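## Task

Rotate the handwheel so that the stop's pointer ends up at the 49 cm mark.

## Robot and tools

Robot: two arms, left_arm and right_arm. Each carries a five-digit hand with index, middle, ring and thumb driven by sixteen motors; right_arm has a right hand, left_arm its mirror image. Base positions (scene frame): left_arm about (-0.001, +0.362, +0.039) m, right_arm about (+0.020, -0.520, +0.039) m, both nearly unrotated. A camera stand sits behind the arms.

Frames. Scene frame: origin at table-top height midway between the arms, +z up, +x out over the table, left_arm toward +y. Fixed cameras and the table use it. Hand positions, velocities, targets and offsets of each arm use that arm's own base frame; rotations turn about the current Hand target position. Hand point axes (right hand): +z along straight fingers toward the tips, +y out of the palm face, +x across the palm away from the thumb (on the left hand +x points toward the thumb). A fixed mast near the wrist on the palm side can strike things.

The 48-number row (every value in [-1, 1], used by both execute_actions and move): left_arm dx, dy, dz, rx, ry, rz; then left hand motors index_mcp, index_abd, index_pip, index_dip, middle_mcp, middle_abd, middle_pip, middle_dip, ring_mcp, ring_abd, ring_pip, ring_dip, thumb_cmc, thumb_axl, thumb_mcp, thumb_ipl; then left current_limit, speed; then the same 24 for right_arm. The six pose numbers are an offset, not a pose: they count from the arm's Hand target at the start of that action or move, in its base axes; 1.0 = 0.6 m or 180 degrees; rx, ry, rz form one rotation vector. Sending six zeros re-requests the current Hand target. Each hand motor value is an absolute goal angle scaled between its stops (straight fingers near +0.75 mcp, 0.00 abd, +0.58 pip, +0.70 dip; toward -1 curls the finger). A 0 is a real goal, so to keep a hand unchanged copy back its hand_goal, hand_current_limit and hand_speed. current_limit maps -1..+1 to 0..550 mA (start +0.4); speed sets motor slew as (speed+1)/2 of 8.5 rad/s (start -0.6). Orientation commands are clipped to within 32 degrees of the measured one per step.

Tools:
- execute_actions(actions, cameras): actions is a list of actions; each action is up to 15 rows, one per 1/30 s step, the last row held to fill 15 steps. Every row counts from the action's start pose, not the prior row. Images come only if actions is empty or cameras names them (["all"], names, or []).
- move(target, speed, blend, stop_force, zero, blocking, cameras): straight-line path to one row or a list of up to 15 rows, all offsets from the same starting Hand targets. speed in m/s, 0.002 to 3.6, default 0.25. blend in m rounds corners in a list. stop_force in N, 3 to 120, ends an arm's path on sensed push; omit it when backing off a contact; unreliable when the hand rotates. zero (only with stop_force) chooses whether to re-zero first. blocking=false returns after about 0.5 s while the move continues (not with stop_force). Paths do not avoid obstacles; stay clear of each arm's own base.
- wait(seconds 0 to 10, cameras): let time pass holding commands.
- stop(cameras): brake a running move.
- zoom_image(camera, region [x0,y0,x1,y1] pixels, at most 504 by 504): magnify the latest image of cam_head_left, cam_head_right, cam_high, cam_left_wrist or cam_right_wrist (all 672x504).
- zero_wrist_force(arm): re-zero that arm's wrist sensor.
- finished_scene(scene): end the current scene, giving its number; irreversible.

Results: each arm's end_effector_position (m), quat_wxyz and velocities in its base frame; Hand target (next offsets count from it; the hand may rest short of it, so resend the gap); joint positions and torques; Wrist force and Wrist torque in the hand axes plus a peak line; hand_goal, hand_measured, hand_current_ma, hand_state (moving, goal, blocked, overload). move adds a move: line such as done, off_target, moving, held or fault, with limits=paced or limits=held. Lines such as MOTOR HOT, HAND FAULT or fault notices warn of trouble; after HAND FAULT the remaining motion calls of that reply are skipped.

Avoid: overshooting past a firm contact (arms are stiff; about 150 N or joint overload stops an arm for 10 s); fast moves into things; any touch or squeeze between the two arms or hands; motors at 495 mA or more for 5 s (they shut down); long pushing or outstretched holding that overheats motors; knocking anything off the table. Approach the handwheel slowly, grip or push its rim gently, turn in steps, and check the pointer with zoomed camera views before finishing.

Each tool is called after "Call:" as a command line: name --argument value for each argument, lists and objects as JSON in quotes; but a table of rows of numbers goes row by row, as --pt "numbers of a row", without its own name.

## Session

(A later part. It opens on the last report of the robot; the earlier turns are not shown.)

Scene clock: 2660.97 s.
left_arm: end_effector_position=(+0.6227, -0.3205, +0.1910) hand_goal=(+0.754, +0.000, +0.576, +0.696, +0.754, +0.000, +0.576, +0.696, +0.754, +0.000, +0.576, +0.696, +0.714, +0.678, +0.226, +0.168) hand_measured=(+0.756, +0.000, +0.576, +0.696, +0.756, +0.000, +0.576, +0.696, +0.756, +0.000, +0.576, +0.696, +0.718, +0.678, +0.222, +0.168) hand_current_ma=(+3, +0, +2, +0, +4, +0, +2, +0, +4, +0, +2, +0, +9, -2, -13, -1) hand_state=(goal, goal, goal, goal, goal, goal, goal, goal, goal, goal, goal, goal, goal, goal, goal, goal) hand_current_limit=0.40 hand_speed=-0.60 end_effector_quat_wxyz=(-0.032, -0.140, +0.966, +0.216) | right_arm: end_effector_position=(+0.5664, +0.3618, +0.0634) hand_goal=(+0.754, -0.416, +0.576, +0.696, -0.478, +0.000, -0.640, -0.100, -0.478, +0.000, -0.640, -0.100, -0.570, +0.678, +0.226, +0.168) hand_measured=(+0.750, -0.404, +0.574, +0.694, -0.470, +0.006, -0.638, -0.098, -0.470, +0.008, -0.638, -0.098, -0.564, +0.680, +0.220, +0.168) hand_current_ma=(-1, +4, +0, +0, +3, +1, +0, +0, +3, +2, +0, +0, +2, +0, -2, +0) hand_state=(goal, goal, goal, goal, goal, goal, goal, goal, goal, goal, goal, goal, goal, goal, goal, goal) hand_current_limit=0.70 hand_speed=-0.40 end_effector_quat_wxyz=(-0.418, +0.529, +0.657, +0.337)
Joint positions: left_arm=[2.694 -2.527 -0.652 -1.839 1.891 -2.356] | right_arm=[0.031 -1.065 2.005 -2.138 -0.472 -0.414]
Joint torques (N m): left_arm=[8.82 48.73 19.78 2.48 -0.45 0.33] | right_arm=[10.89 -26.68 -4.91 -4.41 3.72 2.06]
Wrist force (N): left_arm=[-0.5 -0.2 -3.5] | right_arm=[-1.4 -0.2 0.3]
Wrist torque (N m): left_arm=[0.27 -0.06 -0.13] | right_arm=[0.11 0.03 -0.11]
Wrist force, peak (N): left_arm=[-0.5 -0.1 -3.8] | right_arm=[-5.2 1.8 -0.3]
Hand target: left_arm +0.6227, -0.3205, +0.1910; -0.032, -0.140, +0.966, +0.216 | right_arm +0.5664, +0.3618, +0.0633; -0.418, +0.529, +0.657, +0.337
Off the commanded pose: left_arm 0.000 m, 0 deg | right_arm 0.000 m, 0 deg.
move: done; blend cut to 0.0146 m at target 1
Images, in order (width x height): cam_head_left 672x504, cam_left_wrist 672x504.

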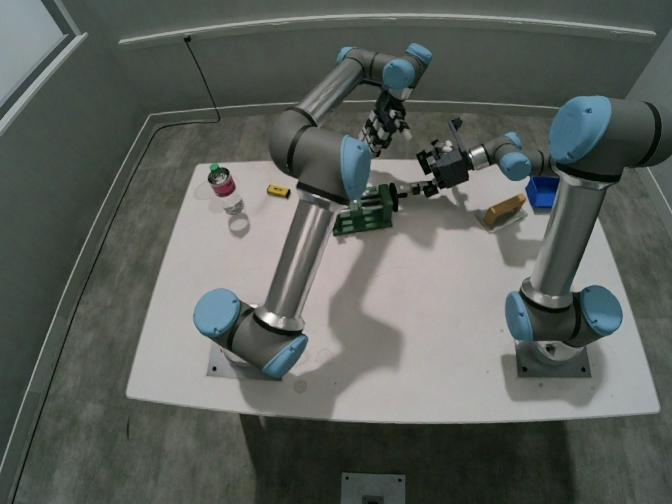

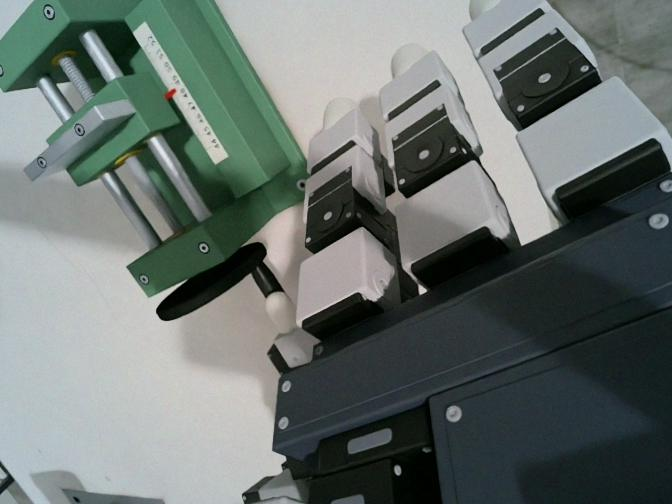

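Call:
move --pt "0 0 0 0 0 0 0.754 0 0.576 0.696 0.754 0 0.576 0.696 0.754 0 0.576 0.696 0.714 0.678 0.226 0.168 0.4 -0.6 -0.0122 -0.0026 0.01 0 0 0 0.754 -0.417 0.576 0.696 -0.479 0 -0.64 -0.1 -0.479 0 -0.64 -0.1 -0.571 0.678 0.226 0.168 0.7 -0.4" --pt "0 0 0 0 0 0 0.754 0 0.576 0.696 0.754 0 0.576 0.696 0.754 0 0.576 0.696 0.714 0.678 0.226 0.168 0.4 -0.6 -0.0147 -0.0031 -0.0117 0 0 0 0.754 -0.417 0.576 0.696 -0.479 0 -0.64 -0.1 -0.479 0 -0.64 -0.1 -0.571 0.678 0.226 0.168 0.7 -0.4" --pt "0 0 0 0 0 0 0.754 0 0.576 0.696 0.754 0 0.576 0.696 0.754 0 0.576 0.696 0.714 0.678 0.226 0.168 0.4 -0.6 -0.0171 -0.0037 -0.0267 0 0 0 0.754 -0.417 0.576 0.696 -0.479 0 -0.64 -0.1 -0.479 0 -0.64 -0.1 -0.571 0.678 0.226 0.168 0.7 -0.4" --pt "0 0 0 0 0 0 0.754 0 0.576 0.696 0.754 0 0.576 0.696 0.754 0 0.576 0.696 0.714 0.678 0.226 0.168 0.4 -0.6 -0.0253 -0.0054 -0.0417 0 0 0 0.754 -0.417 0.576 0.696 -0.479 0 -0.64 -0.1 -0.479 0 -0.64 -0.1 -0.571 0.678 0.226 0.168 0.7 -0.4" --pt "0 0 0 0 0 0 0.754 0 0.576 0.696 0.754 0 0.576 0.696 0.754 0 0.576 0.696 0.714 0.678 0.226 0.168 0.4 -0.6 -0.0399 -0.0086 -0.0525 0 0 0 0.754 -0.417 0.576 0.696 -0.479 0 -0.64 -0.1 -0.479 0 -0.64 -0.1 -0.571 0.678 0.226 0.168 0.7 -0.4" --pt "0 0 0 0 0 0 0.754 0 0.576 0.696 0.754 0 0.576 0.696 0.754 0 0.576 0.696 0.714 0.678 0.226 0.168 0.4 -0.6 -0.0293 -0.0063 -0.0558 0 0 0 0.754 -0.417 0.576 0.696 -0.479 0 -0.64 -0.1 -0.479 0 -0.64 -0.1 -0.571 0.678 0.226 0.168 0.7 -0.4" --pt "0 0 0 0 0 0 0.754 0 0.576 0.696 0.754 0 0.576 0.696 0.754 0 0.576 0.696 0.714 0.678 0.226 0.168 0.4 -0.6 -0.0606 -0.013 -0.0583 0 0 0 0.754 -0.417 0.576 0.696 -0.479 0 -0.64 -0.1 -0.479 0 -0.64 -0.1 -0.571 0.678 0.226 0.168 0.7 -0.4" --pt "0 0 0 0 0 0 0.754 0 0.576 0.696 0.754 0 0.576 0.696 0.754 0 0.576 0.696 0.714 0.678 0.226 0.168 0.4 -0.6 -0.0839 -0.018 -0.0565 0 0 0 0.754 -0.417 0.576 0.696 -0.479 0 -0.64 -0.1 -0.479 0 -0.64 -0.1 -0.571 0.678 0.226 0.168 0.7 -0.4" --pt "0 0 0 0 0 0 0.754 0 0.576 0.696 0.754 0 0.576 0.696 0.754 0 0.576 0.696 0.714 0.678 0.226 0.168 0.4 -0.6 -0.1055 -0.0226 -0.0357 0 0 0 0.754 -0.417 0.576 0.696 -0.479 0 -0.64 -0.1 -0.479 0 -0.64 -0.1 -0.571 0.678 0.226 0.168 0.7 -0.4" --pt "0 0 0 0 0 0 0.754 0 0.576 0.696 0.754 0 0.576 0.696 0.754 0 0.576 0.696 0.714 0.678 0.226 0.168 0.4 -0.6 -0.1056 -0.0226 -0.0538 0 0 0 0.754 -0.417 0.576 0.696 -0.479 0 -0.64 -0.1 -0.479 0 -0.64 -0.1 -0.571 0.678 0.226 0.168 0.7 -0.4" --pt "0 0 0 0 0 0 0.754 0 0.576 0.696 0.754 0 0.576 0.696 0.754 0 0.576 0.696 0.714 0.678 0.226 0.168 0.4 -0.6 -0.1108 -0.0237 -0.0233 0 0 0 0.754 -0.417 0.576 0.696 -0.479 0 -0.64 -0.1 -0.479 0 -0.64 -0.1 -0.571 0.678 0.226 0.168 0.7 -0.4" --pt "0 0 0 0 0 0 0.754 0 0.576 0.696 0.754 0 0.576 0.696 0.754 0 0.576 0.696 0.714 0.678 0.226 0.168 0.4 -0.6 -0.1115 -0.0239 0.0052 0 0 0 0.754 -0.417 0.576 0.696 -0.479 0 -0.64 -0.1 -0.479 0 -0.64 -0.1 -0.571 0.678 0.226 0.168 0.7 -0.4" --pt "0 0 0 0 0 0 0.754 0 0.576 0.696 0.754 0 0.576 0.696 0.754 0 0.576 0.696 0.714 0.678 0.226 0.168 0.4 -0.6 -0.1002 -0.0215 0.0352 0 0 0 0.754 -0.417 0.576 0.696 -0.479 0 -0.64 -0.1 -0.479 0 -0.64 -0.1 -0.571 0.678 0.226 0.168 0.7 -0.4" --pt "0 0 0 0 0 0 0.754 0 0.576 0.696 0.754 0 0.576 0.696 0.754 0 0.576 0.696 0.714 0.678 0.226 0.168 0.4 -0.6 -0.1159 -0.0248 0.028 0 0 0 0.754 -0.417 0.576 0.696 -0.479 0 -0.64 -0.1 -0.479 0 -0.64 -0.1 -0.571 0.678 0.226 0.168 0.7 -0.4" --pt "0 0 0 0 0 0 0.754 0 0.576 0.696 0.754 0 0.576 0.696 0.754 0 0.576 0.696 0.714 0.678 0.226 0.168 0.4 -0.6 -0.089 -0.0191 0.0463 0 0 0 0.754 -0.417 0.576 0.696 -0.479 0 -0.64 -0.1 -0.479 0 -0.64 -0.1 -0.571 0.678 0.226 0.168 0.7 -0.4" --blend '[0.002,0.004,0.004,0.004,0.001,0.001,0.004,0.004,0.001,0.001,0.004,0.004,0.001,0.001,0]' --speed 0.08 --cameras '["cam_head_left","cam_left_wrist"]'

Call:
zoom_image --camera "cam_head_left" --region '[380, 160, 460, 220]'

Call:
zoom_image --camera "cam_left_wrist" --region '[150, 220, 350, 370]'

Scene clock: 2699.37 s.
left_arm: end_effector_position=(+0.6227, -0.3205, +0.1910) hand_goal=(+0.754, +0.000, +0.576, +0.696, +0.754, +0.000, +0.576, +0.696, +0.754, +0.000, +0.576, +0.696, +0.714, +0.678, +0.226, +0.168) hand_measured=(+0.756, +0.000, +0.576, +0.696, +0.756, +0.000, +0.576, +0.696, +0.756, +0.000, +0.576, +0.696, +0.718, +0.678, +0.222, +0.168) hand_current_ma=(+3, +0, +2, +0, +4, +0, +2, +0, +4, +0, +2, +0, +9, -2, -13, -1) hand_state=(goal, goal, goal, goal, goal, goal, goal, goal, goal, goal, goal, goal, goal, goal, goal, goal) hand_current_limit=0.40 hand_speed=-0.60 end_effector_quat_wxyz=(-0.032, -0.140, +0.966, +0.216) | right_arm: end_effector_position=(+0.5129, +0.3503, +0.0911) hand_goal=(+0.754, -0.416, +0.576, +0.696, -0.478, +0.000, -0.640, -0.100, -0.478, +0.000, -0.640, -0.100, -0.570, +0.678, +0.226, +0.168) hand_measured=(+0.748, -0.406, +0.572, +0.692, -0.470, +0.006, -0.638, -0.098, -0.470, +0.008, -0.638, -0.098, -0.564, +0.680, +0.220, +0.168) hand_current_ma=(-1, +3, -1, +0, +3, +1, +0, +0, +3, +2, +0, +0, +2, +0, -2, +0) hand_state=(goal, goal, goal, goal, goal, goal, goal, goal, goal, goal, goal, goal, goal, goal, goal, goal) hand_current_limit=0.70 hand_speed=-0.40 end_effector_quat_wxyz=(-0.418, +0.529, +0.657, +0.337)
Joint positions: left_arm=[2.694 -2.527 -0.652 -1.839 1.891 -2.356] | right_arm=[0.011 -1.22 2.145 -2.086 -0.479 -0.455]
Joint torques (N m): left_arm=[9.72 49.12 18.64 2.7 -0.5 -0.15] | right_arm=[10.49 -21.11 -26.76 0.63 3.52 2.12]
Wrist force (N): left_arm=[-0.4 -0.2 -3.2] | right_arm=[-1.6 -0.3 0.3]
Wrist torque (N m): left_arm=[0.25 -0.07 -0.12] | right_arm=[0.10 0.05 -0.11]
Wrist force, peak (N): left_arm=[-1.0 -0.1 -3.8] | right_arm=[-4.9 3.2 1.6]
Hand target: left_arm +0.6227, -0.3205, +0.1910; -0.032, -0.140, +0.966, +0.216 | right_arm +0.5130, +0.3503, +0.0911; -0.418, +0.529, +0.657, +0.337
Off the commanded pose: left_arm 0.000 m, 0 deg | right_arm 0.000 m, 0 deg.
move: done
Images, in order (width x height): cam_head_left 672x504, cam_left_wrist 672x504.

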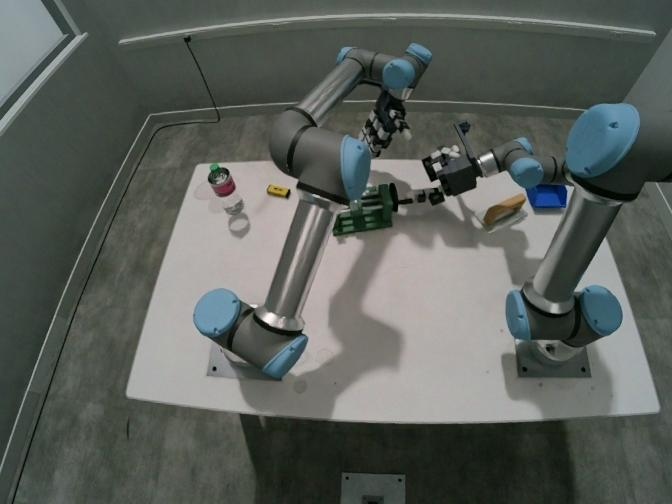

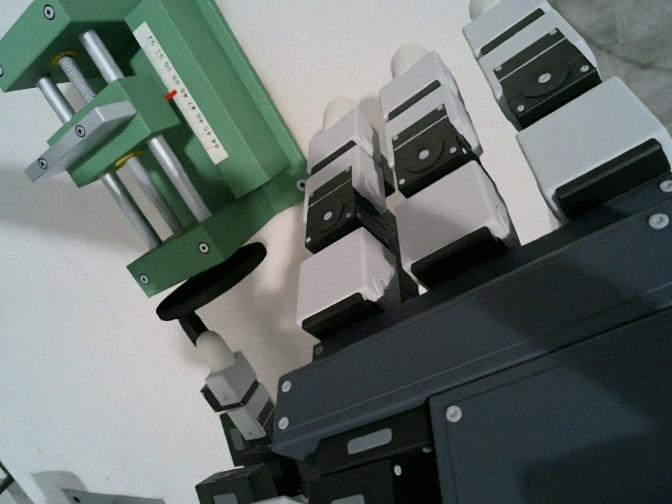

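Scaled by 6.300 from the camera's 672x504 image, which has a finer 960x720 frame.

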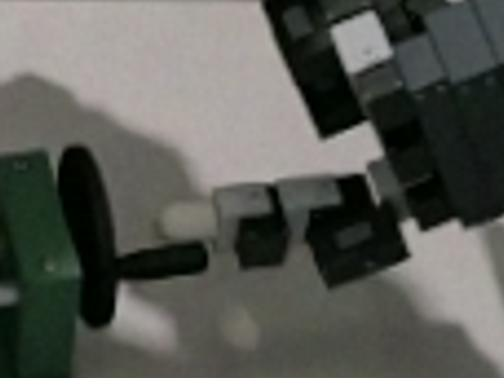

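Scaled by 2.520 from the camera's 672x504 image, which has a finer 960x720 frame.

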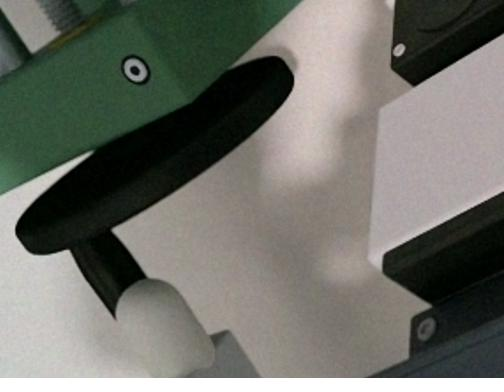

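Call:
move --pt "0 0 0 0 0 0 0.754 0 0.576 0.696 0.754 0 0.576 0.696 0.754 0 0.576 0.696 0.714 0.678 0.226 0.168 0.4 -0.6 0.0197 0.0042 -0.033 0 0 0 0.754 -0.417 0.576 0.696 -0.479 0 -0.64 -0.1 -0.479 0 -0.64 -0.1 -0.571 0.678 0.226 0.168 0.7 -0.4" --pt "0 0 0 0 0 0 0.754 0 0.576 0.696 0.754 0 0.576 0.696 0.754 0 0.576 0.696 0.714 0.678 0.226 0.168 0.4 -0.6 0.0083 0.0018 -0.0797 0 0 0 0.754 -0.417 0.576 0.696 -0.479 0 -0.64 -0.1 -0.479 0 -0.64 -0.1 -0.571 0.678 0.226 0.168 0.7 -0.4" --pt "0 0 0 0 0 0 0.754 0 0.576 0.696 0.754 0 0.576 0.696 0.754 0 0.576 0.696 0.714 0.678 0.226 0.168 0.4 -0.6 -0.0349 -0.0075 -0.0763 0 0 0 0.754 -0.417 0.576 0.696 -0.479 0 -0.64 -0.1 -0.479 0 -0.64 -0.1 -0.571 0.678 0.226 0.168 0.7 -0.4" --pt "0 0 0 0 0 0 0.754 0 0.576 0.696 0.754 0 0.576 0.696 0.754 0 0.576 0.696 0.714 0.678 0.226 0.168 0.4 -0.6 -0.0303 -0.0065 -0.062 0 0 0 0.754 -0.417 0.576 0.696 -0.479 0 -0.64 -0.1 -0.479 0 -0.64 -0.1 -0.571 0.678 0.226 0.168 0.7 -0.4" --pt "0 0 0 0 0 0 0.754 0 0.576 0.696 0.754 0 0.576 0.696 0.754 0 0.576 0.696 0.714 0.678 0.226 0.168 0.4 -0.6 -0.0315 -0.0067 -0.0415 0 0 0 0.754 -0.417 0.576 0.696 -0.479 0 -0.64 -0.1 -0.479 0 -0.64 -0.1 -0.571 0.678 0.226 0.168 0.7 -0.4" --pt "0 0 0 0 0 0 0.754 0 0.576 0.696 0.754 0 0.576 0.696 0.754 0 0.576 0.696 0.714 0.678 0.226 0.168 0.4 -0.6 -0.0209 -0.0045 -0.0147 0 0 0 0.754 -0.417 0.576 0.696 -0.479 0 -0.64 -0.1 -0.479 0 -0.64 -0.1 -0.571 0.678 0.226 0.168 0.7 -0.4" --pt "0 0 0 0 0 0 0.754 0 0.576 0.696 0.754 0 0.576 0.696 0.754 0 0.576 0.696 0.714 0.678 0.226 0.168 0.4 -0.6 -0.0039 -0.0008 0.0013 0 0 0 0.754 -0.417 0.576 0.696 -0.479 0 -0.64 -0.1 -0.479 0 -0.64 -0.1 -0.571 0.678 0.226 0.168 0.7 -0.4" --pt "0 0 0 0 0 0 0.754 0 0.576 0.696 0.754 0 0.576 0.696 0.754 0 0.576 0.696 0.714 0.678 0.226 0.168 0.4 -0.6 0.0155 0.0033 0.0093 0 0 0 0.754 -0.417 0.576 0.696 -0.479 0 -0.64 -0.1 -0.479 0 -0.64 -0.1 -0.571 0.678 0.226 0.168 0.7 -0.4" --pt "0 0 0 0 0 0 0.754 0 0.576 0.696 0.754 0 0.576 0.696 0.754 0 0.576 0.696 0.714 0.678 0.226 0.168 0.4 -0.6 0.0352 0.0075 0.0098 0 0 0 0.754 -0.417 0.576 0.696 -0.479 0 -0.64 -0.1 -0.479 0 -0.64 -0.1 -0.571 0.678 0.226 0.168 0.7 -0.4" --pt "0 0 0 0 0 0 0.754 0 0.576 0.696 0.754 0 0.576 0.696 0.754 0 0.576 0.696 0.714 0.678 0.226 0.168 0.4 -0.6 0.0556 0.0119 0.0053 0 0 0 0.754 -0.417 0.576 0.696 -0.479 0 -0.64 -0.1 -0.479 0 -0.64 -0.1 -0.571 0.678 0.226 0.168 0.7 -0.4" --pt "0 0 0 0 0 0 0.754 0 0.576 0.696 0.754 0 0.576 0.696 0.754 0 0.576 0.696 0.714 0.678 0.226 0.168 0.4 -0.6 0.0719 0.0154 -0.0072 0 0 0 0.754 -0.417 0.576 0.696 -0.479 0 -0.64 -0.1 -0.479 0 -0.64 -0.1 -0.571 0.678 0.226 0.168 0.7 -0.4" --pt "0 0 0 0 0 0 0.754 0 0.576 0.696 0.754 0 0.576 0.696 0.754 0 0.576 0.696 0.714 0.678 0.226 0.168 0.4 -0.6 0.0825 0.0177 -0.0247 0 0 0 0.754 -0.417 0.576 0.696 -0.479 0 -0.64 -0.1 -0.479 0 -0.64 -0.1 -0.571 0.678 0.226 0.168 0.7 -0.4" --pt "0 0 0 0 0 0 0.754 0 0.576 0.696 0.754 0 0.576 0.696 0.754 0 0.576 0.696 0.714 0.678 0.226 0.168 0.4 -0.6 0.0849 0.0182 -0.0397 0 0 0 0.754 -0.417 0.576 0.696 -0.479 0 -0.64 -0.1 -0.479 0 -0.64 -0.1 -0.571 0.678 0.226 0.168 0.7 -0.4" --blend '[0.004,0.004,0.003,0.003,0.004,0.004,0.004,0.004,0.004,0.004,0.004,0.004,0]' --speed 0.06 --cameras '["cam_head_left","cam_left_wrist"]'

Call:
zoom_image --camera "cam_head_left" --region '[380, 160, 460, 220]'

Call:
zoom_image --camera "cam_left_wrist" --region '[150, 220, 350, 370]'

Scene clock: 2756.63 s.
left_arm: end_effector_position=(+0.6227, -0.3205, +0.1910) hand_goal=(+0.754, +0.000, +0.576, +0.696, +0.754, +0.000, +0.576, +0.696, +0.754, +0.000, +0.576, +0.696, +0.714, +0.678, +0.226, +0.168) hand_measured=(+0.756, +0.000, +0.576, +0.696, +0.756, +0.000, +0.576, +0.696, +0.756, +0.000, +0.576, +0.696, +0.718, +0.678, +0.222, +0.168) hand_current_ma=(+3, +0, +2, +0, +4, +0, +2, +0, +4, +0, +2, +0, +9, -2, -13, -1) hand_state=(goal, goal, goal, goal, goal, goal, goal, goal, goal, goal, goal, goal, goal, goal, goal, goal) hand_current_limit=0.40 hand_speed=-0.60 end_effector_quat_wxyz=(-0.032, -0.140, +0.966, +0.216) | right_arm: end_effector_position=(+0.5639, +0.3612, +0.0674) hand_goal=(+0.754, -0.416, +0.576, +0.696, -0.478, +0.000, -0.640, -0.100, -0.478, +0.000, -0.640, -0.100, -0.570, +0.678, +0.226, +0.168) hand_measured=(+0.756, -0.404, +0.578, +0.698, -0.470, +0.006, -0.638, -0.098, -0.470, +0.008, -0.638, -0.098, -0.564, +0.680, +0.220, +0.168) hand_current_ma=(+0, +4, +0, +0, +3, +1, +0, +0, +3, +2, +0, +0, +2, +0, -2, +0) hand_state=(goal, goal, goal, goal, goal, goal, goal, goal, goal, goal, goal, goal, goal, goal, goal, goal) hand_current_limit=0.70 hand_speed=-0.40 end_effector_quat_wxyz=(-0.418, +0.529, +0.657, +0.337)
Joint positions: left_arm=[2.694 -2.527 -0.652 -1.839 1.891 -2.356] | right_arm=[0.03 -1.077 2.011 -2.129 -0.472 -0.416]
Joint torques (N m): left_arm=[8.14 49.76 16.53 3.03 -0.48 -0.11] | right_arm=[10.83 -25.57 -27.09 -4.51 3.62 1.97]
Wrist force (N): left_arm=[-0.4 -0.1 -3.6] | right_arm=[-1.5 -0.4 0.2]
Wrist torque (N m): left_arm=[0.30 -0.09 -0.11] | right_arm=[0.12 0.05 -0.11]
Wrist force, peak (N): left_arm=[-0.8 -0.2 -3.9] | right_arm=[-3.2 -5.1 2.2]
Hand target: left_arm +0.6227, -0.3205, +0.1910; -0.032, -0.140, +0.966, +0.216 | right_arm +0.5639, +0.3613, +0.0673; -0.418, +0.529, +0.657, +0.337
Off the commanded pose: left_arm 0.000 m, 0 deg | right_arm 0.000 m, 0 deg.
move: done
Images, in order (width x height): cam_head_left 672x504, cam_left_wrist 672x504.

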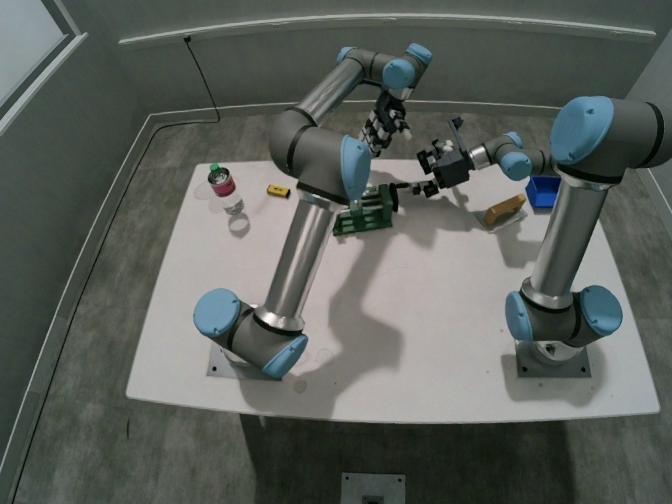

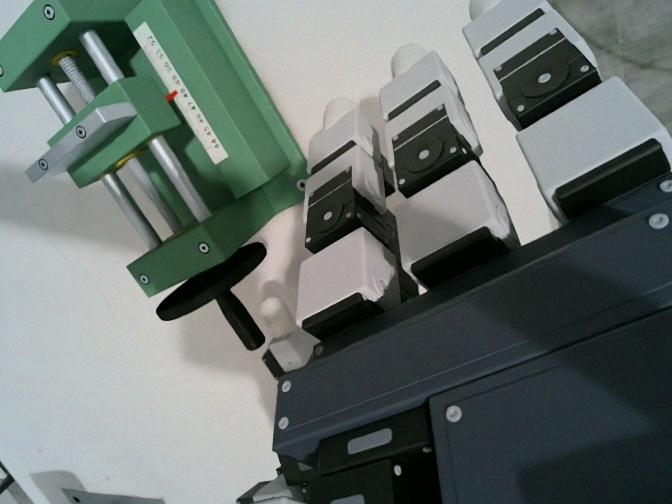

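Scaled by 6.300 from the camera's 672x504 image, which has a finer 960x720 frame.

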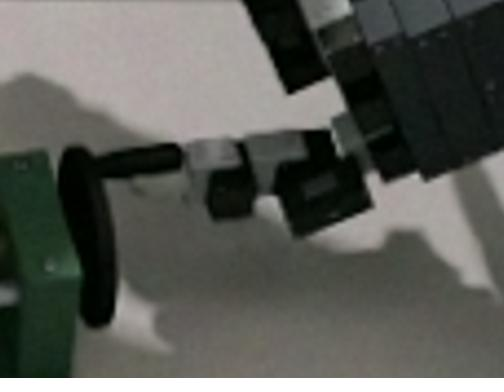

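Scaled by 2.520 from the camera's 672x504 image, which has a finer 960x720 frame.

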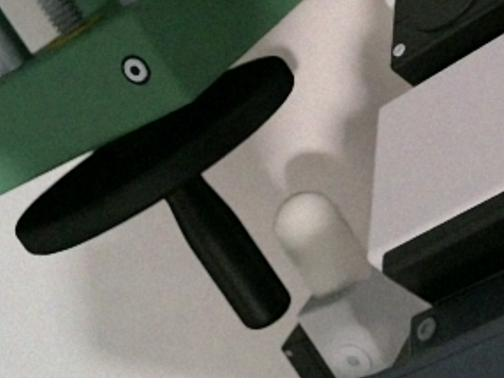

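Call:
move --pt "0 0 0 0 0 0 0.754 0 0.576 0.696 0.754 0 0.576 0.696 0.754 0 0.576 0.696 0.714 0.678 0.226 0.168 0.4 -0.6 0.0245 0.0052 0.01 0 0 0 0.754 -0.417 0.576 0.696 -0.479 0 -0.64 -0.1 -0.479 0 -0.64 -0.1 -0.571 0.678 0.226 0.168 0.7 -0.4" --pt "0 0 0 0 0 0 0.754 0 0.576 0.696 0.754 0 0.576 0.696 0.754 0 0.576 0.696 0.714 0.678 0.226 0.168 0.4 -0.6 0.0245 0.0052 0.0683 0 0 0 0.754 -0.417 0.576 0.696 -0.479 0 -0.64 -0.1 -0.479 0 -0.64 -0.1 -0.571 0.678 0.226 0.168 0.7 -0.4" --pt "0 0 0 0 0 0 0.754 0 0.576 0.696 0.754 0 0.576 0.696 0.754 0 0.576 0.696 0.714 0.678 0.226 0.168 0.4 -0.6 -0.0245 -0.0052 0.085 0 0 0 0.754 -0.417 0.576 0.696 -0.479 0 -0.64 -0.1 -0.479 0 -0.64 -0.1 -0.571 0.678 0.226 0.168 0.7 -0.4" --pt "0 0 0 0 0 0 0.754 0 0.576 0.696 0.754 0 0.576 0.696 0.754 0 0.576 0.696 0.714 0.678 0.226 0.168 0.4 -0.6 -0.0408 -0.0087 0.06 0 0 0 0.754 -0.417 0.576 0.696 -0.479 0 -0.64 -0.1 -0.479 0 -0.64 -0.1 -0.571 0.678 0.226 0.168 0.7 -0.4" --pt "0 0 0 0 0 0 0.754 0 0.576 0.696 0.754 0 0.576 0.696 0.754 0 0.576 0.696 0.714 0.678 0.226 0.168 0.4 -0.6 -0.0303 -0.0065 0.0515 0 0 0 0.754 -0.417 0.576 0.696 -0.479 0 -0.64 -0.1 -0.479 0 -0.64 -0.1 -0.571 0.678 0.226 0.168 0.7 -0.4" --pt "0 0 0 0 0 0 0.754 0 0.576 0.696 0.754 0 0.576 0.696 0.754 0 0.576 0.696 0.714 0.678 0.226 0.168 0.4 -0.6 -0.0215 -0.0046 0.0408 0 0 0 0.754 -0.417 0.576 0.696 -0.479 0 -0.64 -0.1 -0.479 0 -0.64 -0.1 -0.571 0.678 0.226 0.168 0.7 -0.4" --pt "0 0 0 0 0 0 0.754 0 0.576 0.696 0.754 0 0.576 0.696 0.754 0 0.576 0.696 0.714 0.678 0.226 0.168 0.4 -0.6 -0.0139 -0.003 0.0308 0 0 0 0.754 -0.417 0.576 0.696 -0.479 0 -0.64 -0.1 -0.479 0 -0.64 -0.1 -0.571 0.678 0.226 0.168 0.7 -0.4" --pt "0 0 0 0 0 0 0.754 0 0.576 0.696 0.754 0 0.576 0.696 0.754 0 0.576 0.696 0.714 0.678 0.226 0.168 0.4 -0.6 -0.0033 -0.0007 0.0217 0 0 0 0.754 -0.417 0.576 0.696 -0.479 0 -0.64 -0.1 -0.479 0 -0.64 -0.1 -0.571 0.678 0.226 0.168 0.7 -0.4" --pt "0 0 0 0 0 0 0.754 0 0.576 0.696 0.754 0 0.576 0.696 0.754 0 0.576 0.696 0.714 0.678 0.226 0.168 0.4 -0.6 0.0016 0.0003 0.0033 0 0 0 0.754 -0.417 0.576 0.696 -0.479 0 -0.64 -0.1 -0.479 0 -0.64 -0.1 -0.571 0.678 0.226 0.168 0.7 -0.4" --pt "0 0 0 0 0 0 0.754 0 0.576 0.696 0.754 0 0.576 0.696 0.754 0 0.576 0.696 0.714 0.678 0.226 0.168 0.4 -0.6 0.0008 0.0002 -0.005 0 0 0 0.754 -0.417 0.576 0.696 -0.479 0 -0.64 -0.1 -0.479 0 -0.64 -0.1 -0.571 0.678 0.226 0.168 0.7 -0.4" --pt "0 0 0 0 0 0 0.754 0 0.576 0.696 0.754 0 0.576 0.696 0.754 0 0.576 0.696 0.714 0.678 0.226 0.168 0.4 -0.6 -0.0065 -0.0014 0.0067 0 0 0 0.754 -0.417 0.576 0.696 -0.479 0 -0.64 -0.1 -0.479 0 -0.64 -0.1 -0.571 0.678 0.226 0.168 0.7 -0.4" --pt "0 0 0 0 0 0 0.754 0 0.576 0.696 0.754 0 0.576 0.696 0.754 0 0.576 0.696 0.714 0.678 0.226 0.168 0.4 -0.6 -0.0106 -0.0023 -0.0183 0 0 0 0.754 -0.417 0.576 0.696 -0.479 0 -0.64 -0.1 -0.479 0 -0.64 -0.1 -0.571 0.678 0.226 0.168 0.7 -0.4" --pt "0 0 0 0 0 0 0.754 0 0.576 0.696 0.754 0 0.576 0.696 0.754 0 0.576 0.696 0.714 0.678 0.226 0.168 0.4 -0.6 -0.013 -0.0028 -0.0333 0 0 0 0.754 -0.417 0.576 0.696 -0.479 0 -0.64 -0.1 -0.479 0 -0.64 -0.1 -0.571 0.678 0.226 0.168 0.7 -0.4" --pt "0 0 0 0 0 0 0.754 0 0.576 0.696 0.754 0 0.576 0.696 0.754 0 0.576 0.696 0.714 0.678 0.226 0.168 0.4 -0.6 -0.0212 -0.0045 -0.0483 0 0 0 0.754 -0.417 0.576 0.696 -0.479 0 -0.64 -0.1 -0.479 0 -0.64 -0.1 -0.571 0.678 0.226 0.168 0.7 -0.4" --pt "0 0 0 0 0 0 0.754 0 0.576 0.696 0.754 0 0.576 0.696 0.754 0 0.576 0.696 0.714 0.678 0.226 0.168 0.4 -0.6 -0.0359 -0.0077 -0.0592 0 0 0 0.754 -0.417 0.576 0.696 -0.479 0 -0.64 -0.1 -0.479 0 -0.64 -0.1 -0.571 0.678 0.226 0.168 0.7 -0.4" --blend '[0.005,0.01,0.01,0.004,0.002,0.003,0.003,0.003,0.003,0.001,0.001,0.003,0.004,0.004,0]' --speed '[0.15,0.15,0.15,0.15,0.06,0.06,0.06,0.06,0.06,0.06,0.06,0.06,0.06,0.06,0.06]' --cameras '["cam_head_left","cam_left_wrist"]'

Call:
zoom_image --camera "cam_head_left" --region '[380, 160, 460, 220]'

Call:
zoom_image --camera "cam_left_wrist" --region '[150, 220, 350, 370]'

Scene clock: 2803.43 s.
left_arm: end_effector_position=(+0.6227, -0.3205, +0.1910) hand_goal=(+0.754, +0.000, +0.576, +0.696, +0.754, +0.000, +0.576, +0.696, +0.754, +0.000, +0.576, +0.696, +0.714, +0.678, +0.226, +0.168) hand_measured=(+0.756, +0.000, +0.576, +0.696, +0.756, +0.000, +0.576, +0.696, +0.756, +0.000, +0.576, +0.696, +0.718, +0.678, +0.222, +0.168) hand_current_ma=(+3, +0, +2, +0, +4, +0, +2, +0, +4, +0, +2, +0, +9, -2, -13, -1) hand_state=(goal, goal, goal, goal, goal, goal, goal, goal, goal, goal, goal, goal, goal, goal, goal, goal) hand_current_limit=0.40 hand_speed=-0.60 end_effector_quat_wxyz=(-0.032, -0.140, +0.966, +0.216) | right_arm: end_effector_position=(+0.5425, +0.3567, +0.0319) hand_goal=(+0.754, -0.416, +0.576, +0.696, -0.478, +0.000, -0.640, -0.100, -0.478, +0.000, -0.640, -0.100, -0.570, +0.678, +0.226, +0.168) hand_measured=(+0.756, -0.414, +0.578, +0.698, -0.470, +0.006, -0.638, -0.098, -0.470, +0.006, -0.638, -0.098, -0.564, +0.680, +0.220, +0.168) hand_current_ma=(+0, +0, +0, +0, +3, +1, +0, +0, +3, +2, +0, +0, +2, +0, -2, +0) hand_state=(goal, goal, goal, goal, goal, goal, goal, goal, goal, goal, goal, goal, goal, goal, goal, goal) hand_current_limit=0.70 hand_speed=-0.40 end_effector_quat_wxyz=(-0.418, +0.529, +0.657, +0.337)
Joint positions: left_arm=[2.694 -2.527 -0.652 -1.839 1.891 -2.356] | right_arm=[0.023 -1.033 2.084 -2.232 -0.475 -0.432]
Joint torques (N m): left_arm=[7.63 49.62 15.19 3.2 -0.44 -0.18] | right_arm=[-9.73 -25.35 -3.15 -4.21 -0.71 -1.81]
Wrist force (N): left_arm=[-0.7 -0.2 -3.7] | right_arm=[-1.7 -0.2 0.4]
Wrist torque (N m): left_arm=[0.28 -0.04 -0.14] | right_arm=[0.11 0.05 0.05]
Wrist force, peak (N): left_arm=[-0.5 -0.1 -4.0] | right_arm=[-1.5 -3.7 -2.3]
Hand target: left_arm +0.6227, -0.3205, +0.1910; -0.032, -0.140, +0.966, +0.216 | right_arm +0.5424, +0.3566, +0.0318; -0.418, +0.529, +0.657, +0.337
Off the commanded pose: left_arm 0.000 m, 0 deg | right_arm 0.000 m, 0 deg.
move: done; blend cut to 0.009 m at target 3, 0.0025 m at target 9
Images, in order (width x height): cam_head_left 672x504, cam_left_wrist 672x504.

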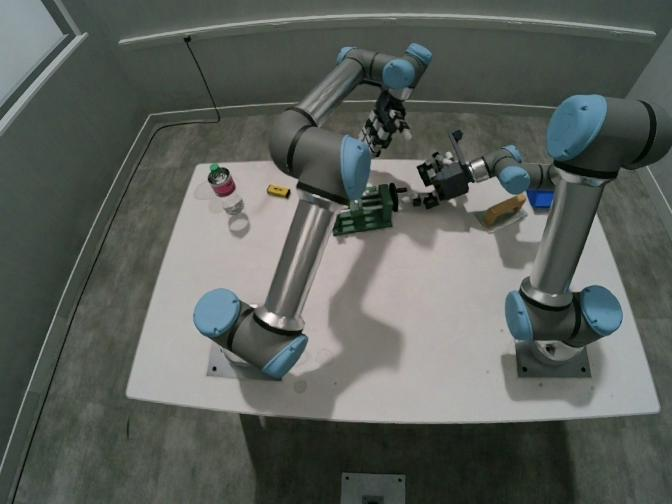

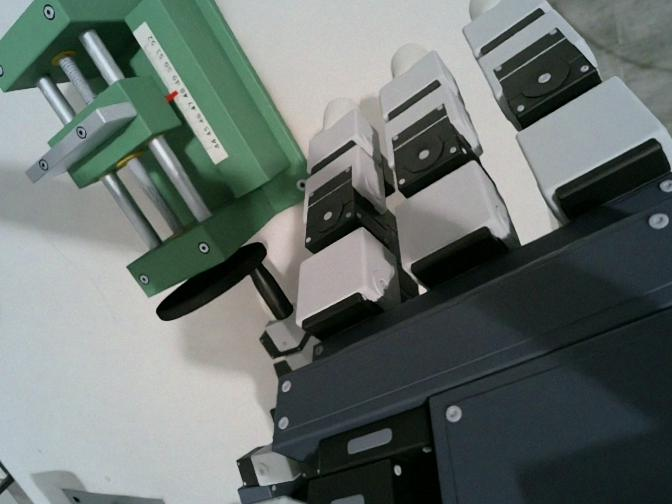

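Scaled by 6.300 from the camera's 672x504 image, which has a finer 960x720 frame.

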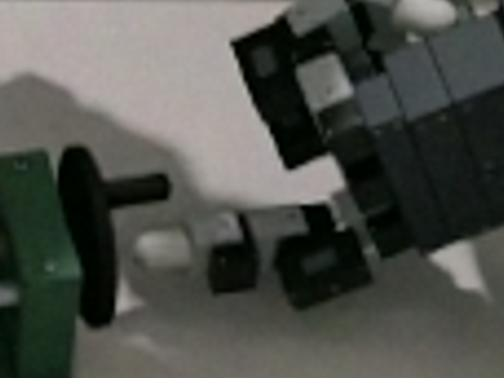

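Scaled by 2.520 from the camera's 672x504 image, which has a finer 960x720 frame.

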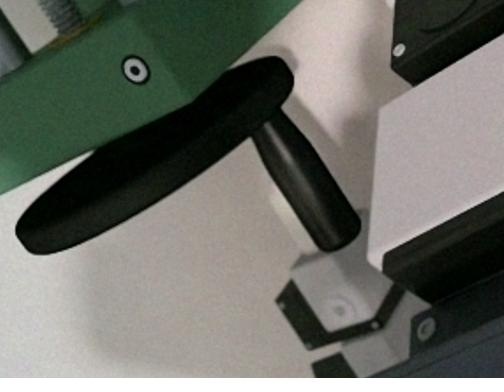

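Call:
move --pt "0 0 0 0 0 0 0.754 0 0.576 0.696 0.754 0 0.576 0.696 0.754 0 0.576 0.696 0.714 0.678 0.226 0.168 0.4 -0.6 -0.0082 -0.0017 0.0525 0 0 0 0.754 -0.417 0.576 0.696 -0.479 0 -0.64 -0.1 -0.479 0 -0.64 -0.1 -0.571 0.678 0.226 0.168 0.7 -0.4" --pt "0 0 0 0 0 0 0.754 0 0.576 0.696 0.754 0 0.576 0.696 0.754 0 0.576 0.696 0.714 0.678 0.226 0.168 0.4 -0.6 0.0016 0.0003 0.0925 0 0 0 0.754 -0.417 0.576 0.696 -0.479 0 -0.64 -0.1 -0.479 0 -0.64 -0.1 -0.571 0.678 0.226 0.168 0.7 -0.4" --pt "0 0 0 0 0 0 0.754 0 0.576 0.696 0.754 0 0.576 0.696 0.754 0 0.576 0.696 0.714 0.678 0.226 0.168 0.4 -0.6 0.0342 0.0073 0.0808 0 0 0 0.754 -0.417 0.576 0.696 -0.479 0 -0.64 -0.1 -0.479 0 -0.64 -0.1 -0.571 0.678 0.226 0.168 0.7 -0.4" --pt "0 0 0 0 0 0 0.754 0 0.576 0.696 0.754 0 0.576 0.696 0.754 0 0.576 0.696 0.714 0.678 0.226 0.168 0.4 -0.6 0.0375 0.008 0.0625 0 0 0 0.754 -0.417 0.576 0.696 -0.479 0 -0.64 -0.1 -0.479 0 -0.64 -0.1 -0.571 0.678 0.226 0.168 0.7 -0.4" --pt "0 0 0 0 0 0 0.754 0 0.576 0.696 0.754 0 0.576 0.696 0.754 0 0.576 0.696 0.714 0.678 0.226 0.168 0.4 -0.6 0.0375 0.008 0.0412 0 0 0 0.754 -0.417 0.576 0.696 -0.479 0 -0.64 -0.1 -0.479 0 -0.64 -0.1 -0.571 0.678 0.226 0.168 0.7 -0.4" --pt "0 0 0 0 0 0 0.754 0 0.576 0.696 0.754 0 0.576 0.696 0.754 0 0.576 0.696 0.714 0.678 0.226 0.168 0.4 -0.6 0.0326 0.007 0.0592 0 0 0 0.754 -0.417 0.576 0.696 -0.479 0 -0.64 -0.1 -0.479 0 -0.64 -0.1 -0.571 0.678 0.226 0.168 0.7 -0.4" --pt "0 0 0 0 0 0 0.754 0 0.576 0.696 0.754 0 0.576 0.696 0.754 0 0.576 0.696 0.714 0.678 0.226 0.168 0.4 -0.6 0.0253 0.0054 0.0425 0 0 0 0.754 -0.417 0.576 0.696 -0.479 0 -0.64 -0.1 -0.479 0 -0.64 -0.1 -0.571 0.678 0.226 0.168 0.7 -0.4" --pt "0 0 0 0 0 0 0.754 0 0.576 0.696 0.754 0 0.576 0.696 0.754 0 0.576 0.696 0.714 0.678 0.226 0.168 0.4 -0.6 0.0233 0.005 0.0258 0 0 0 0.754 -0.417 0.576 0.696 -0.479 0 -0.64 -0.1 -0.479 0 -0.64 -0.1 -0.571 0.678 0.226 0.168 0.7 -0.4" --pt "0 0 0 0 0 0 0.754 0 0.576 0.696 0.754 0 0.576 0.696 0.754 0 0.576 0.696 0.714 0.678 0.226 0.168 0.4 -0.6 0.0147 0.0031 0.0108 0 0 0 0.754 -0.417 0.576 0.696 -0.479 0 -0.64 -0.1 -0.479 0 -0.64 -0.1 -0.571 0.678 0.226 0.168 0.7 -0.4" --pt "0 0 0 0 0 0 0.754 0 0.576 0.696 0.754 0 0.576 0.696 0.754 0 0.576 0.696 0.714 0.678 0.226 0.168 0.4 -0.6 0 0 0 0 0 0 0.754 -0.417 0.576 0.696 -0.479 0 -0.64 -0.1 -0.479 0 -0.64 -0.1 -0.571 0.678 0.226 0.168 0.7 -0.4" --pt "0 0 0 0 0 0 0.754 0 0.576 0.696 0.754 0 0.576 0.696 0.754 0 0.576 0.696 0.714 0.678 0.226 0.168 0.4 -0.6 0.0106 0.0023 -0.0033 0 0 0 0.754 -0.417 0.576 0.696 -0.479 0 -0.64 -0.1 -0.479 0 -0.64 -0.1 -0.571 0.678 0.226 0.168 0.7 -0.4" --pt "0 0 0 0 0 0 0.754 0 0.576 0.696 0.754 0 0.576 0.696 0.754 0 0.576 0.696 0.714 0.678 0.226 0.168 0.4 -0.6 -0.0207 -0.0044 -0.0058 0 0 0 0.754 -0.417 0.576 0.696 -0.479 0 -0.64 -0.1 -0.479 0 -0.64 -0.1 -0.571 0.678 0.226 0.168 0.7 -0.4" --pt "0 0 0 0 0 0 0.754 0 0.576 0.696 0.754 0 0.576 0.696 0.754 0 0.576 0.696 0.714 0.678 0.226 0.168 0.4 -0.6 -0.044 -0.0094 -0.005 0 0 0 0.754 -0.417 0.576 0.696 -0.479 0 -0.64 -0.1 -0.479 0 -0.64 -0.1 -0.571 0.678 0.226 0.168 0.7 -0.4" --pt "0 0 0 0 0 0 0.754 0 0.576 0.696 0.754 0 0.576 0.696 0.754 0 0.576 0.696 0.714 0.678 0.226 0.168 0.4 -0.6 -0.0636 -0.0136 0.0108 0 0 0 0.754 -0.417 0.576 0.696 -0.479 0 -0.64 -0.1 -0.479 0 -0.64 -0.1 -0.571 0.678 0.226 0.168 0.7 -0.4" --pt "0 0 0 0 0 0 0.754 0 0.576 0.696 0.754 0 0.576 0.696 0.754 0 0.576 0.696 0.714 0.678 0.226 0.168 0.4 -0.6 -0.0657 -0.0141 -0.0013 0 0 0 0.754 -0.417 0.576 0.696 -0.479 0 -0.64 -0.1 -0.479 0 -0.64 -0.1 -0.571 0.678 0.226 0.168 0.7 -0.4" --blend '[0.004,0.004,0.002,0.002,0.001,0.001,0.003,0.003,0.003,0.001,0.001,0.003,0.003,0.001,0]' --speed '[0.15,0.15,0.15,0.06,0.06,0.06,0.06,0.06,0.06,0.06,0.06,0.06,0.06,0.06,0.06]' --cameras '["cam_head_left","cam_left_wrist"]'

Call:
zoom_image --camera "cam_head_left" --region '[380, 160, 460, 220]'

Call:
zoom_image --camera "cam_left_wrist" --region '[150, 220, 350, 370]'

Call:
zoom_image --camera "cam_left_wrist" --region '[145, 60, 205, 120]'

Scene clock: 2843.80 s.
left_arm: end_effector_position=(+0.6227, -0.3205, +0.1910) hand_goal=(+0.754, +0.000, +0.576, +0.696, +0.754, +0.000, +0.576, +0.696, +0.754, +0.000, +0.576, +0.696, +0.714, +0.678, +0.226, +0.168) hand_measured=(+0.756, +0.000, +0.576, +0.696, +0.756, +0.000, +0.576, +0.696, +0.756, +0.000, +0.576, +0.696, +0.718, +0.678, +0.222, +0.168) hand_current_ma=(+3, +0, +2, +0, +4, +0, +2, +0, +4, +0, +2, +0, +9, -2, -13, -1) hand_state=(goal, goal, goal, goal, goal, goal, goal, goal, goal, goal, goal, goal, goal, goal, goal, goal) hand_current_limit=0.40 hand_speed=-0.60 end_effector_quat_wxyz=(-0.032, -0.140, +0.966, +0.216) | right_arm: end_effector_position=(+0.5030, +0.3482, +0.0311) hand_goal=(+0.754, -0.416, +0.576, +0.696, -0.478, +0.000, -0.640, -0.100, -0.478, +0.000, -0.640, -0.100, -0.570, +0.678, +0.226, +0.168) hand_measured=(+0.732, -0.388, +0.562, +0.688, -0.470, +0.006, -0.638, -0.098, -0.470, +0.006, -0.638, -0.098, -0.564, +0.680, +0.220, +0.168) hand_current_ma=(-16, +17, -7, -2, +3, +1, +0, +0, +3, +2, +0, +0, +2, +0, -2, +0) hand_state=(blocked, blocked, goal, goal, goal, goal, goal, goal, goal, goal, goal, goal, goal, goal, goal, goal) hand_current_limit=0.70 hand_speed=-0.40 end_effector_quat_wxyz=(-0.418, +0.529, +0.657, +0.337)
Joint positions: left_arm=[2.694 -2.527 -0.652 -1.839 1.891 -2.356] | right_arm=[0.006 -1.092 2.197 -2.258 -0.481 -0.464]
Joint torques (N m): left_arm=[6.55 49.37 14.74 3.28 -0.48 -0.12] | right_arm=[-8.7 -23.09 -2.93 -4.16 -0.35 -2.83]
Wrist force (N): left_arm=[-0.5 -0.1 -3.6] | right_arm=[-3.6 0.8 -0.3]
Wrist torque (N m): left_arm=[0.29 -0.07 -0.12] | right_arm=[0.18 -0.07 -0.07]
Wrist force, peak (N): left_arm=[-0.6 0.2 -4.0] | right_arm=[-4.0 2.5 -0.8]
Hand target: left_arm +0.6227, -0.3205, +0.1910; -0.032, -0.140, +0.966, +0.216 | right_arm +0.5030, +0.3482, +0.0310; -0.418, +0.529, +0.657, +0.337
Off the commanded pose: left_arm 0.000 m, 0 deg | right_arm 0.000 m, 0 deg.
move: done
Images, in order (width x height): cam_head_left 672x504, cam_left_wrist 672x504.

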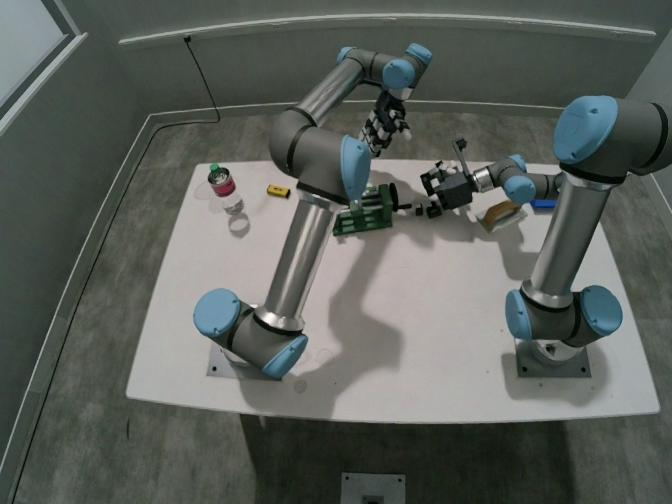

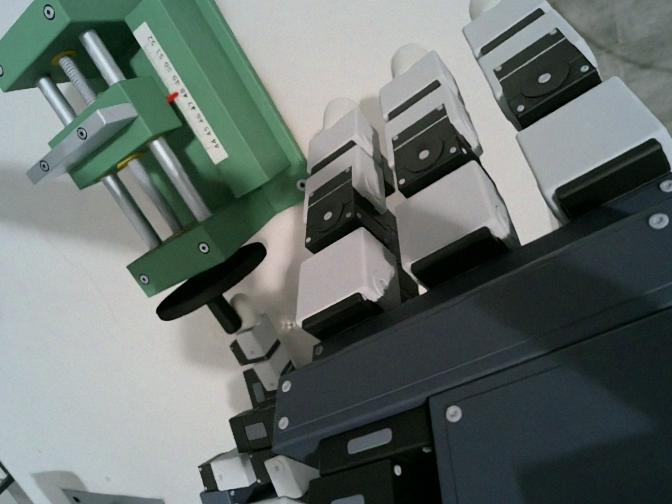

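Scaled by 6.300 from the camera's 672x504 image, which has a finer 960x720 frame.

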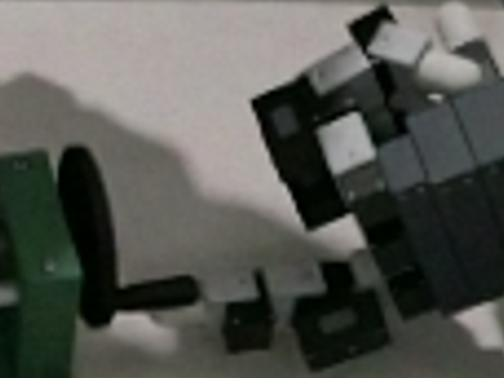

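Scaled by 2.520 from the camera's 672x504 image, which has a finer 960x720 frame.

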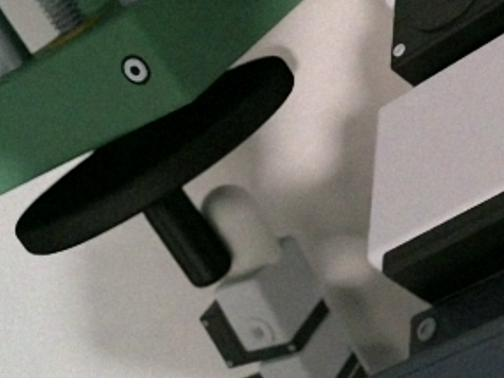

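Scaled by 8.400 from the camera's 672x504 image, which has a finer 960x720 frame.

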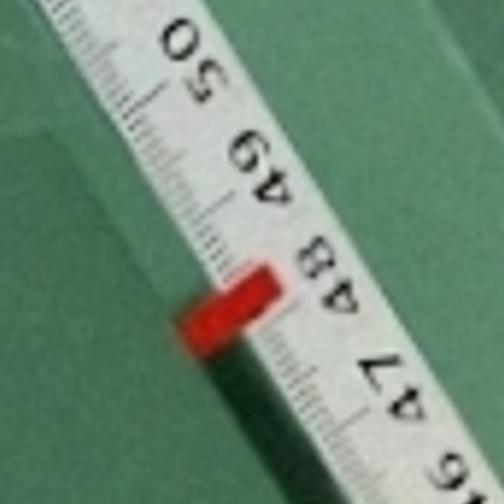

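Call:
move --pt "0 0 0 0 0 0 0.754 0 0.576 0.696 0.754 0 0.576 0.696 0.754 0 0.576 0.696 0.714 0.678 0.226 0.168 0.4 -0.6 0.0315 0.0067 0.0072 0 0 0 0.754 -0.417 0.576 0.696 -0.479 0 -0.64 -0.1 -0.479 0 -0.64 -0.1 -0.571 0.678 0.226 0.168 0.7 -0.4" --pt "0 0 0 0 0 0 0.754 0 0.576 0.696 0.754 0 0.576 0.696 0.754 0 0.576 0.696 0.714 0.678 0.226 0.168 0.4 -0.6 0.0315 0.0067 0.0738 0 0 0 0.754 -0.417 0.576 0.696 -0.479 0 -0.64 -0.1 -0.479 0 -0.64 -0.1 -0.571 0.678 0.226 0.168 0.7 -0.4" --pt "0 0 0 0 0 0 0.754 0 0.576 0.696 0.754 0 0.576 0.696 0.754 0 0.576 0.696 0.714 0.678 0.226 0.168 0.4 -0.6 -0.0093 -0.002 0.0772 0 0 0 0.754 -0.417 0.576 0.696 -0.479 0 -0.64 -0.1 -0.479 0 -0.64 -0.1 -0.571 0.678 0.226 0.168 0.7 -0.4" --pt "0 0 0 0 0 0 0.754 0 0.576 0.696 0.754 0 0.576 0.696 0.754 0 0.576 0.696 0.714 0.678 0.226 0.168 0.4 -0.6 -0.0142 -0.003 0.0588 0 0 0 0.754 -0.417 0.576 0.696 -0.479 0 -0.64 -0.1 -0.479 0 -0.64 -0.1 -0.571 0.678 0.226 0.168 0.7 -0.4" --pt "0 0 0 0 0 0 0.754 0 0.576 0.696 0.754 0 0.576 0.696 0.754 0 0.576 0.696 0.714 0.678 0.226 0.168 0.4 -0.6 -0.0142 -0.003 0.0425 0 0 0 0.754 -0.417 0.576 0.696 -0.479 0 -0.64 -0.1 -0.479 0 -0.64 -0.1 -0.571 0.678 0.226 0.168 0.7 -0.4" --pt "0 0 0 0 0 0 0.754 0 0.576 0.696 0.754 0 0.576 0.696 0.754 0 0.576 0.696 0.714 0.678 0.226 0.168 0.4 -0.6 -0.0093 -0.002 0.0605 0 0 0 0.754 -0.417 0.576 0.696 -0.479 0 -0.64 -0.1 -0.479 0 -0.64 -0.1 -0.571 0.678 0.226 0.168 0.7 -0.4" --pt "0 0 0 0 0 0 0.754 0 0.576 0.696 0.754 0 0.576 0.696 0.754 0 0.576 0.696 0.714 0.678 0.226 0.168 0.4 -0.6 -0.002 -0.0004 0.0438 0 0 0 0.754 -0.417 0.576 0.696 -0.479 0 -0.64 -0.1 -0.479 0 -0.64 -0.1 -0.571 0.678 0.226 0.168 0.7 -0.4" --pt "0 0 0 0 0 0 0.754 0 0.576 0.696 0.754 0 0.576 0.696 0.754 0 0.576 0.696 0.714 0.678 0.226 0.168 0.4 -0.6 0 0 0.0272 0 0 0 0.754 -0.417 0.576 0.696 -0.479 0 -0.64 -0.1 -0.479 0 -0.64 -0.1 -0.571 0.678 0.226 0.168 0.7 -0.4" --pt "0 0 0 0 0 0 0.754 0 0.576 0.696 0.754 0 0.576 0.696 0.754 0 0.576 0.696 0.714 0.678 0.226 0.168 0.4 -0.6 0.0086 0.0018 0.0122 0 0 0 0.754 -0.417 0.576 0.696 -0.479 0 -0.64 -0.1 -0.479 0 -0.64 -0.1 -0.571 0.678 0.226 0.168 0.7 -0.4" --pt "0 0 0 0 0 0 0.754 0 0.576 0.696 0.754 0 0.576 0.696 0.754 0 0.576 0.696 0.714 0.678 0.226 0.168 0.4 -0.6 0.0233 0.005 0.0013 0 0 0 0.754 -0.417 0.576 0.696 -0.479 0 -0.64 -0.1 -0.479 0 -0.64 -0.1 -0.571 0.678 0.226 0.168 0.7 -0.4" --pt "0 0 0 0 0 0 0.754 0 0.576 0.696 0.754 0 0.576 0.696 0.754 0 0.576 0.696 0.714 0.678 0.226 0.168 0.4 -0.6 0.0127 0.0027 -0.002 0 0 0 0.754 -0.417 0.576 0.696 -0.479 0 -0.64 -0.1 -0.479 0 -0.64 -0.1 -0.571 0.678 0.226 0.168 0.7 -0.4" --pt "0 0 0 0 0 0 0.754 0 0.576 0.696 0.754 0 0.576 0.696 0.754 0 0.576 0.696 0.714 0.678 0.226 0.168 0.4 -0.6 0.044 0.0094 -0.0045 0 0 0 0.754 -0.417 0.576 0.696 -0.479 0 -0.64 -0.1 -0.479 0 -0.64 -0.1 -0.571 0.678 0.226 0.168 0.7 -0.4" --pt "0 0 0 0 0 0 0.754 0 0.576 0.696 0.754 0 0.576 0.696 0.754 0 0.576 0.696 0.714 0.678 0.226 0.168 0.4 -0.6 0.0673 0.0144 -0.0037 0 0 0 0.754 -0.417 0.576 0.696 -0.479 0 -0.64 -0.1 -0.479 0 -0.64 -0.1 -0.571 0.678 0.226 0.168 0.7 -0.4" --pt "0 0 0 0 0 0 0.754 0 0.576 0.696 0.754 0 0.576 0.696 0.754 0 0.576 0.696 0.714 0.678 0.226 0.168 0.4 -0.6 0.0869 0.0186 0.0122 0 0 0 0.754 -0.417 0.576 0.696 -0.479 0 -0.64 -0.1 -0.479 0 -0.64 -0.1 -0.571 0.678 0.226 0.168 0.7 -0.4" --pt "0 0 0 0 0 0 0.754 0 0.576 0.696 0.754 0 0.576 0.696 0.754 0 0.576 0.696 0.714 0.678 0.226 0.168 0.4 -0.6 0.089 0.0191 0 0 0 0 0.754 -0.417 0.576 0.696 -0.479 0 -0.64 -0.1 -0.479 0 -0.64 -0.1 -0.571 0.678 0.226 0.168 0.7 -0.4" --blend '[0.004,0.004,0.002,0.002,0.001,0.001,0.003,0.003,0.003,0.001,0.001,0.003,0.003,0.001,0]' --speed '[0.15,0.15,0.15,0.06,0.06,0.06,0.06,0.06,0.06,0.06,0.06,0.06,0.06,0.06,0.06]' --cameras '["cam_head_left","cam_left_wrist"]'

Call:
zoom_image --camera "cam_head_left" --region '[380, 160, 460, 220]'

Call:
zoom_image --camera "cam_left_wrist" --region '[150, 220, 350, 370]'

Scene clock: 2920.93 s.
left_arm: end_effector_position=(+0.6227, -0.3205, +0.1910) hand_goal=(+0.754, +0.000, +0.576, +0.696, +0.754, +0.000, +0.576, +0.696, +0.754, +0.000, +0.576, +0.696, +0.714, +0.678, +0.226, +0.168) hand_measured=(+0.756, +0.000, +0.576, +0.696, +0.756, +0.000, +0.576, +0.696, +0.756, +0.000, +0.576, +0.696, +0.718, +0.678, +0.222, +0.168) hand_current_ma=(+3, +0, +2, +0, +4, +0, +2, +0, +4, +0, +2, +0, +9, -2, -13, -1) hand_state=(goal, goal, goal, goal, goal, goal, goal, goal, goal, goal, goal, goal, goal, goal, goal, goal) hand_current_limit=0.40 hand_speed=-0.60 end_effector_quat_wxyz=(-0.032, -0.140, +0.966, +0.216) | right_arm: end_effector_position=(+0.5563, +0.3596, +0.0311) hand_goal=(+0.754, -0.416, +0.576, +0.696, -0.478, +0.000, -0.640, -0.100, -0.478, +0.000, -0.640, -0.100, -0.570, +0.678, +0.226, +0.168) hand_measured=(+0.788, -0.388, +0.600, +0.708, -0.470, +0.006, -0.638, -0.098, -0.470, +0.006, -0.638, -0.098, -0.564, +0.680, +0.220, +0.168) hand_current_ma=(+35, +16, +16, +5, +3, +1, +0, +0, +3, +2, +0, +0, +2, +0, -2, +0) hand_state=(blocked, blocked, blocked, goal, goal, goal, goal, goal, goal, goal, goal, goal, goal, goal, goal, goal) hand_current_limit=0.70 hand_speed=-0.40 end_effector_quat_wxyz=(-0.418, +0.529, +0.657, +0.337)
Joint positions: left_arm=[2.694 -2.527 -0.652 -1.839 1.891 -2.356] | right_arm=[0.028 -1.01 2.043 -2.224 -0.473 -0.421]
Joint torques (N m): left_arm=[5.28 50.21 15.39 3.25 -0.42 -0.22] | right_arm=[9.33 -26.29 -26.96 -4.72 3.93 2.15]
Wrist force (N): left_arm=[-0.4 0.1 -3.7] | right_arm=[-2.6 -1.2 1.5]
Wrist torque (N m): left_arm=[0.32 -0.08 -0.13] | right_arm=[0.09 -0.03 -0.22]
Wrist force, peak (N): left_arm=[-0.8 -0.1 -4.1] | right_arm=[-3.0 -3.4 -1.3]
Hand target: left_arm +0.6227, -0.3205, +0.1910; -0.032, -0.140, +0.966, +0.216 | right_arm +0.5564, +0.3596, +0.0310; -0.418, +0.529, +0.657, +0.337
Off the commanded pose: left_arm 0.000 m, 0 deg | right_arm 0.000 m, 0 deg.
move: done
Images, in order (width x height): cam_head_left 672x504, cam_left_wrist 672x504.

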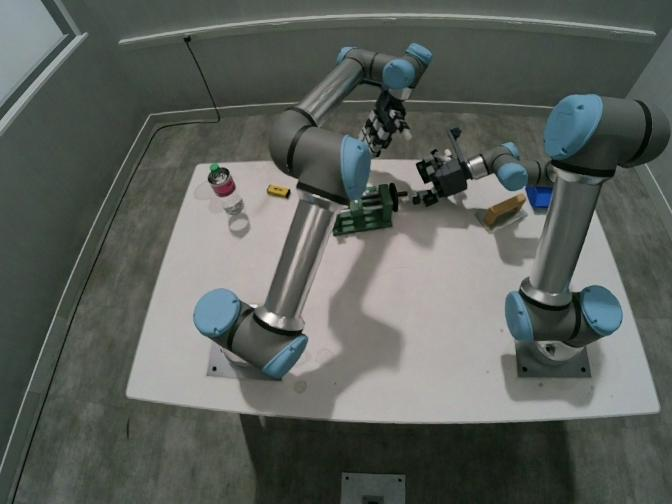

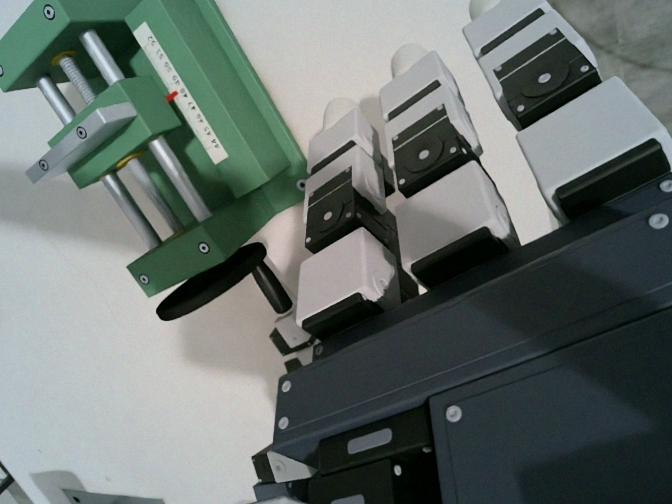

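Scaled by 6.300 from the camera's 672x504 image, which has a finer 960x720 frame.

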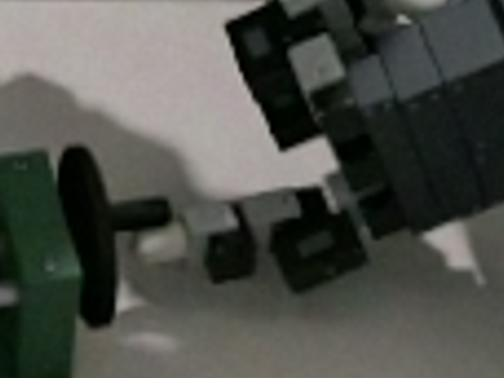

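Scaled by 2.520 from the camera's 672x504 image, which has a finer 960x720 frame.

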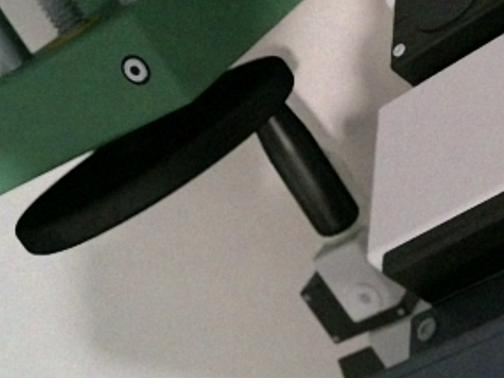

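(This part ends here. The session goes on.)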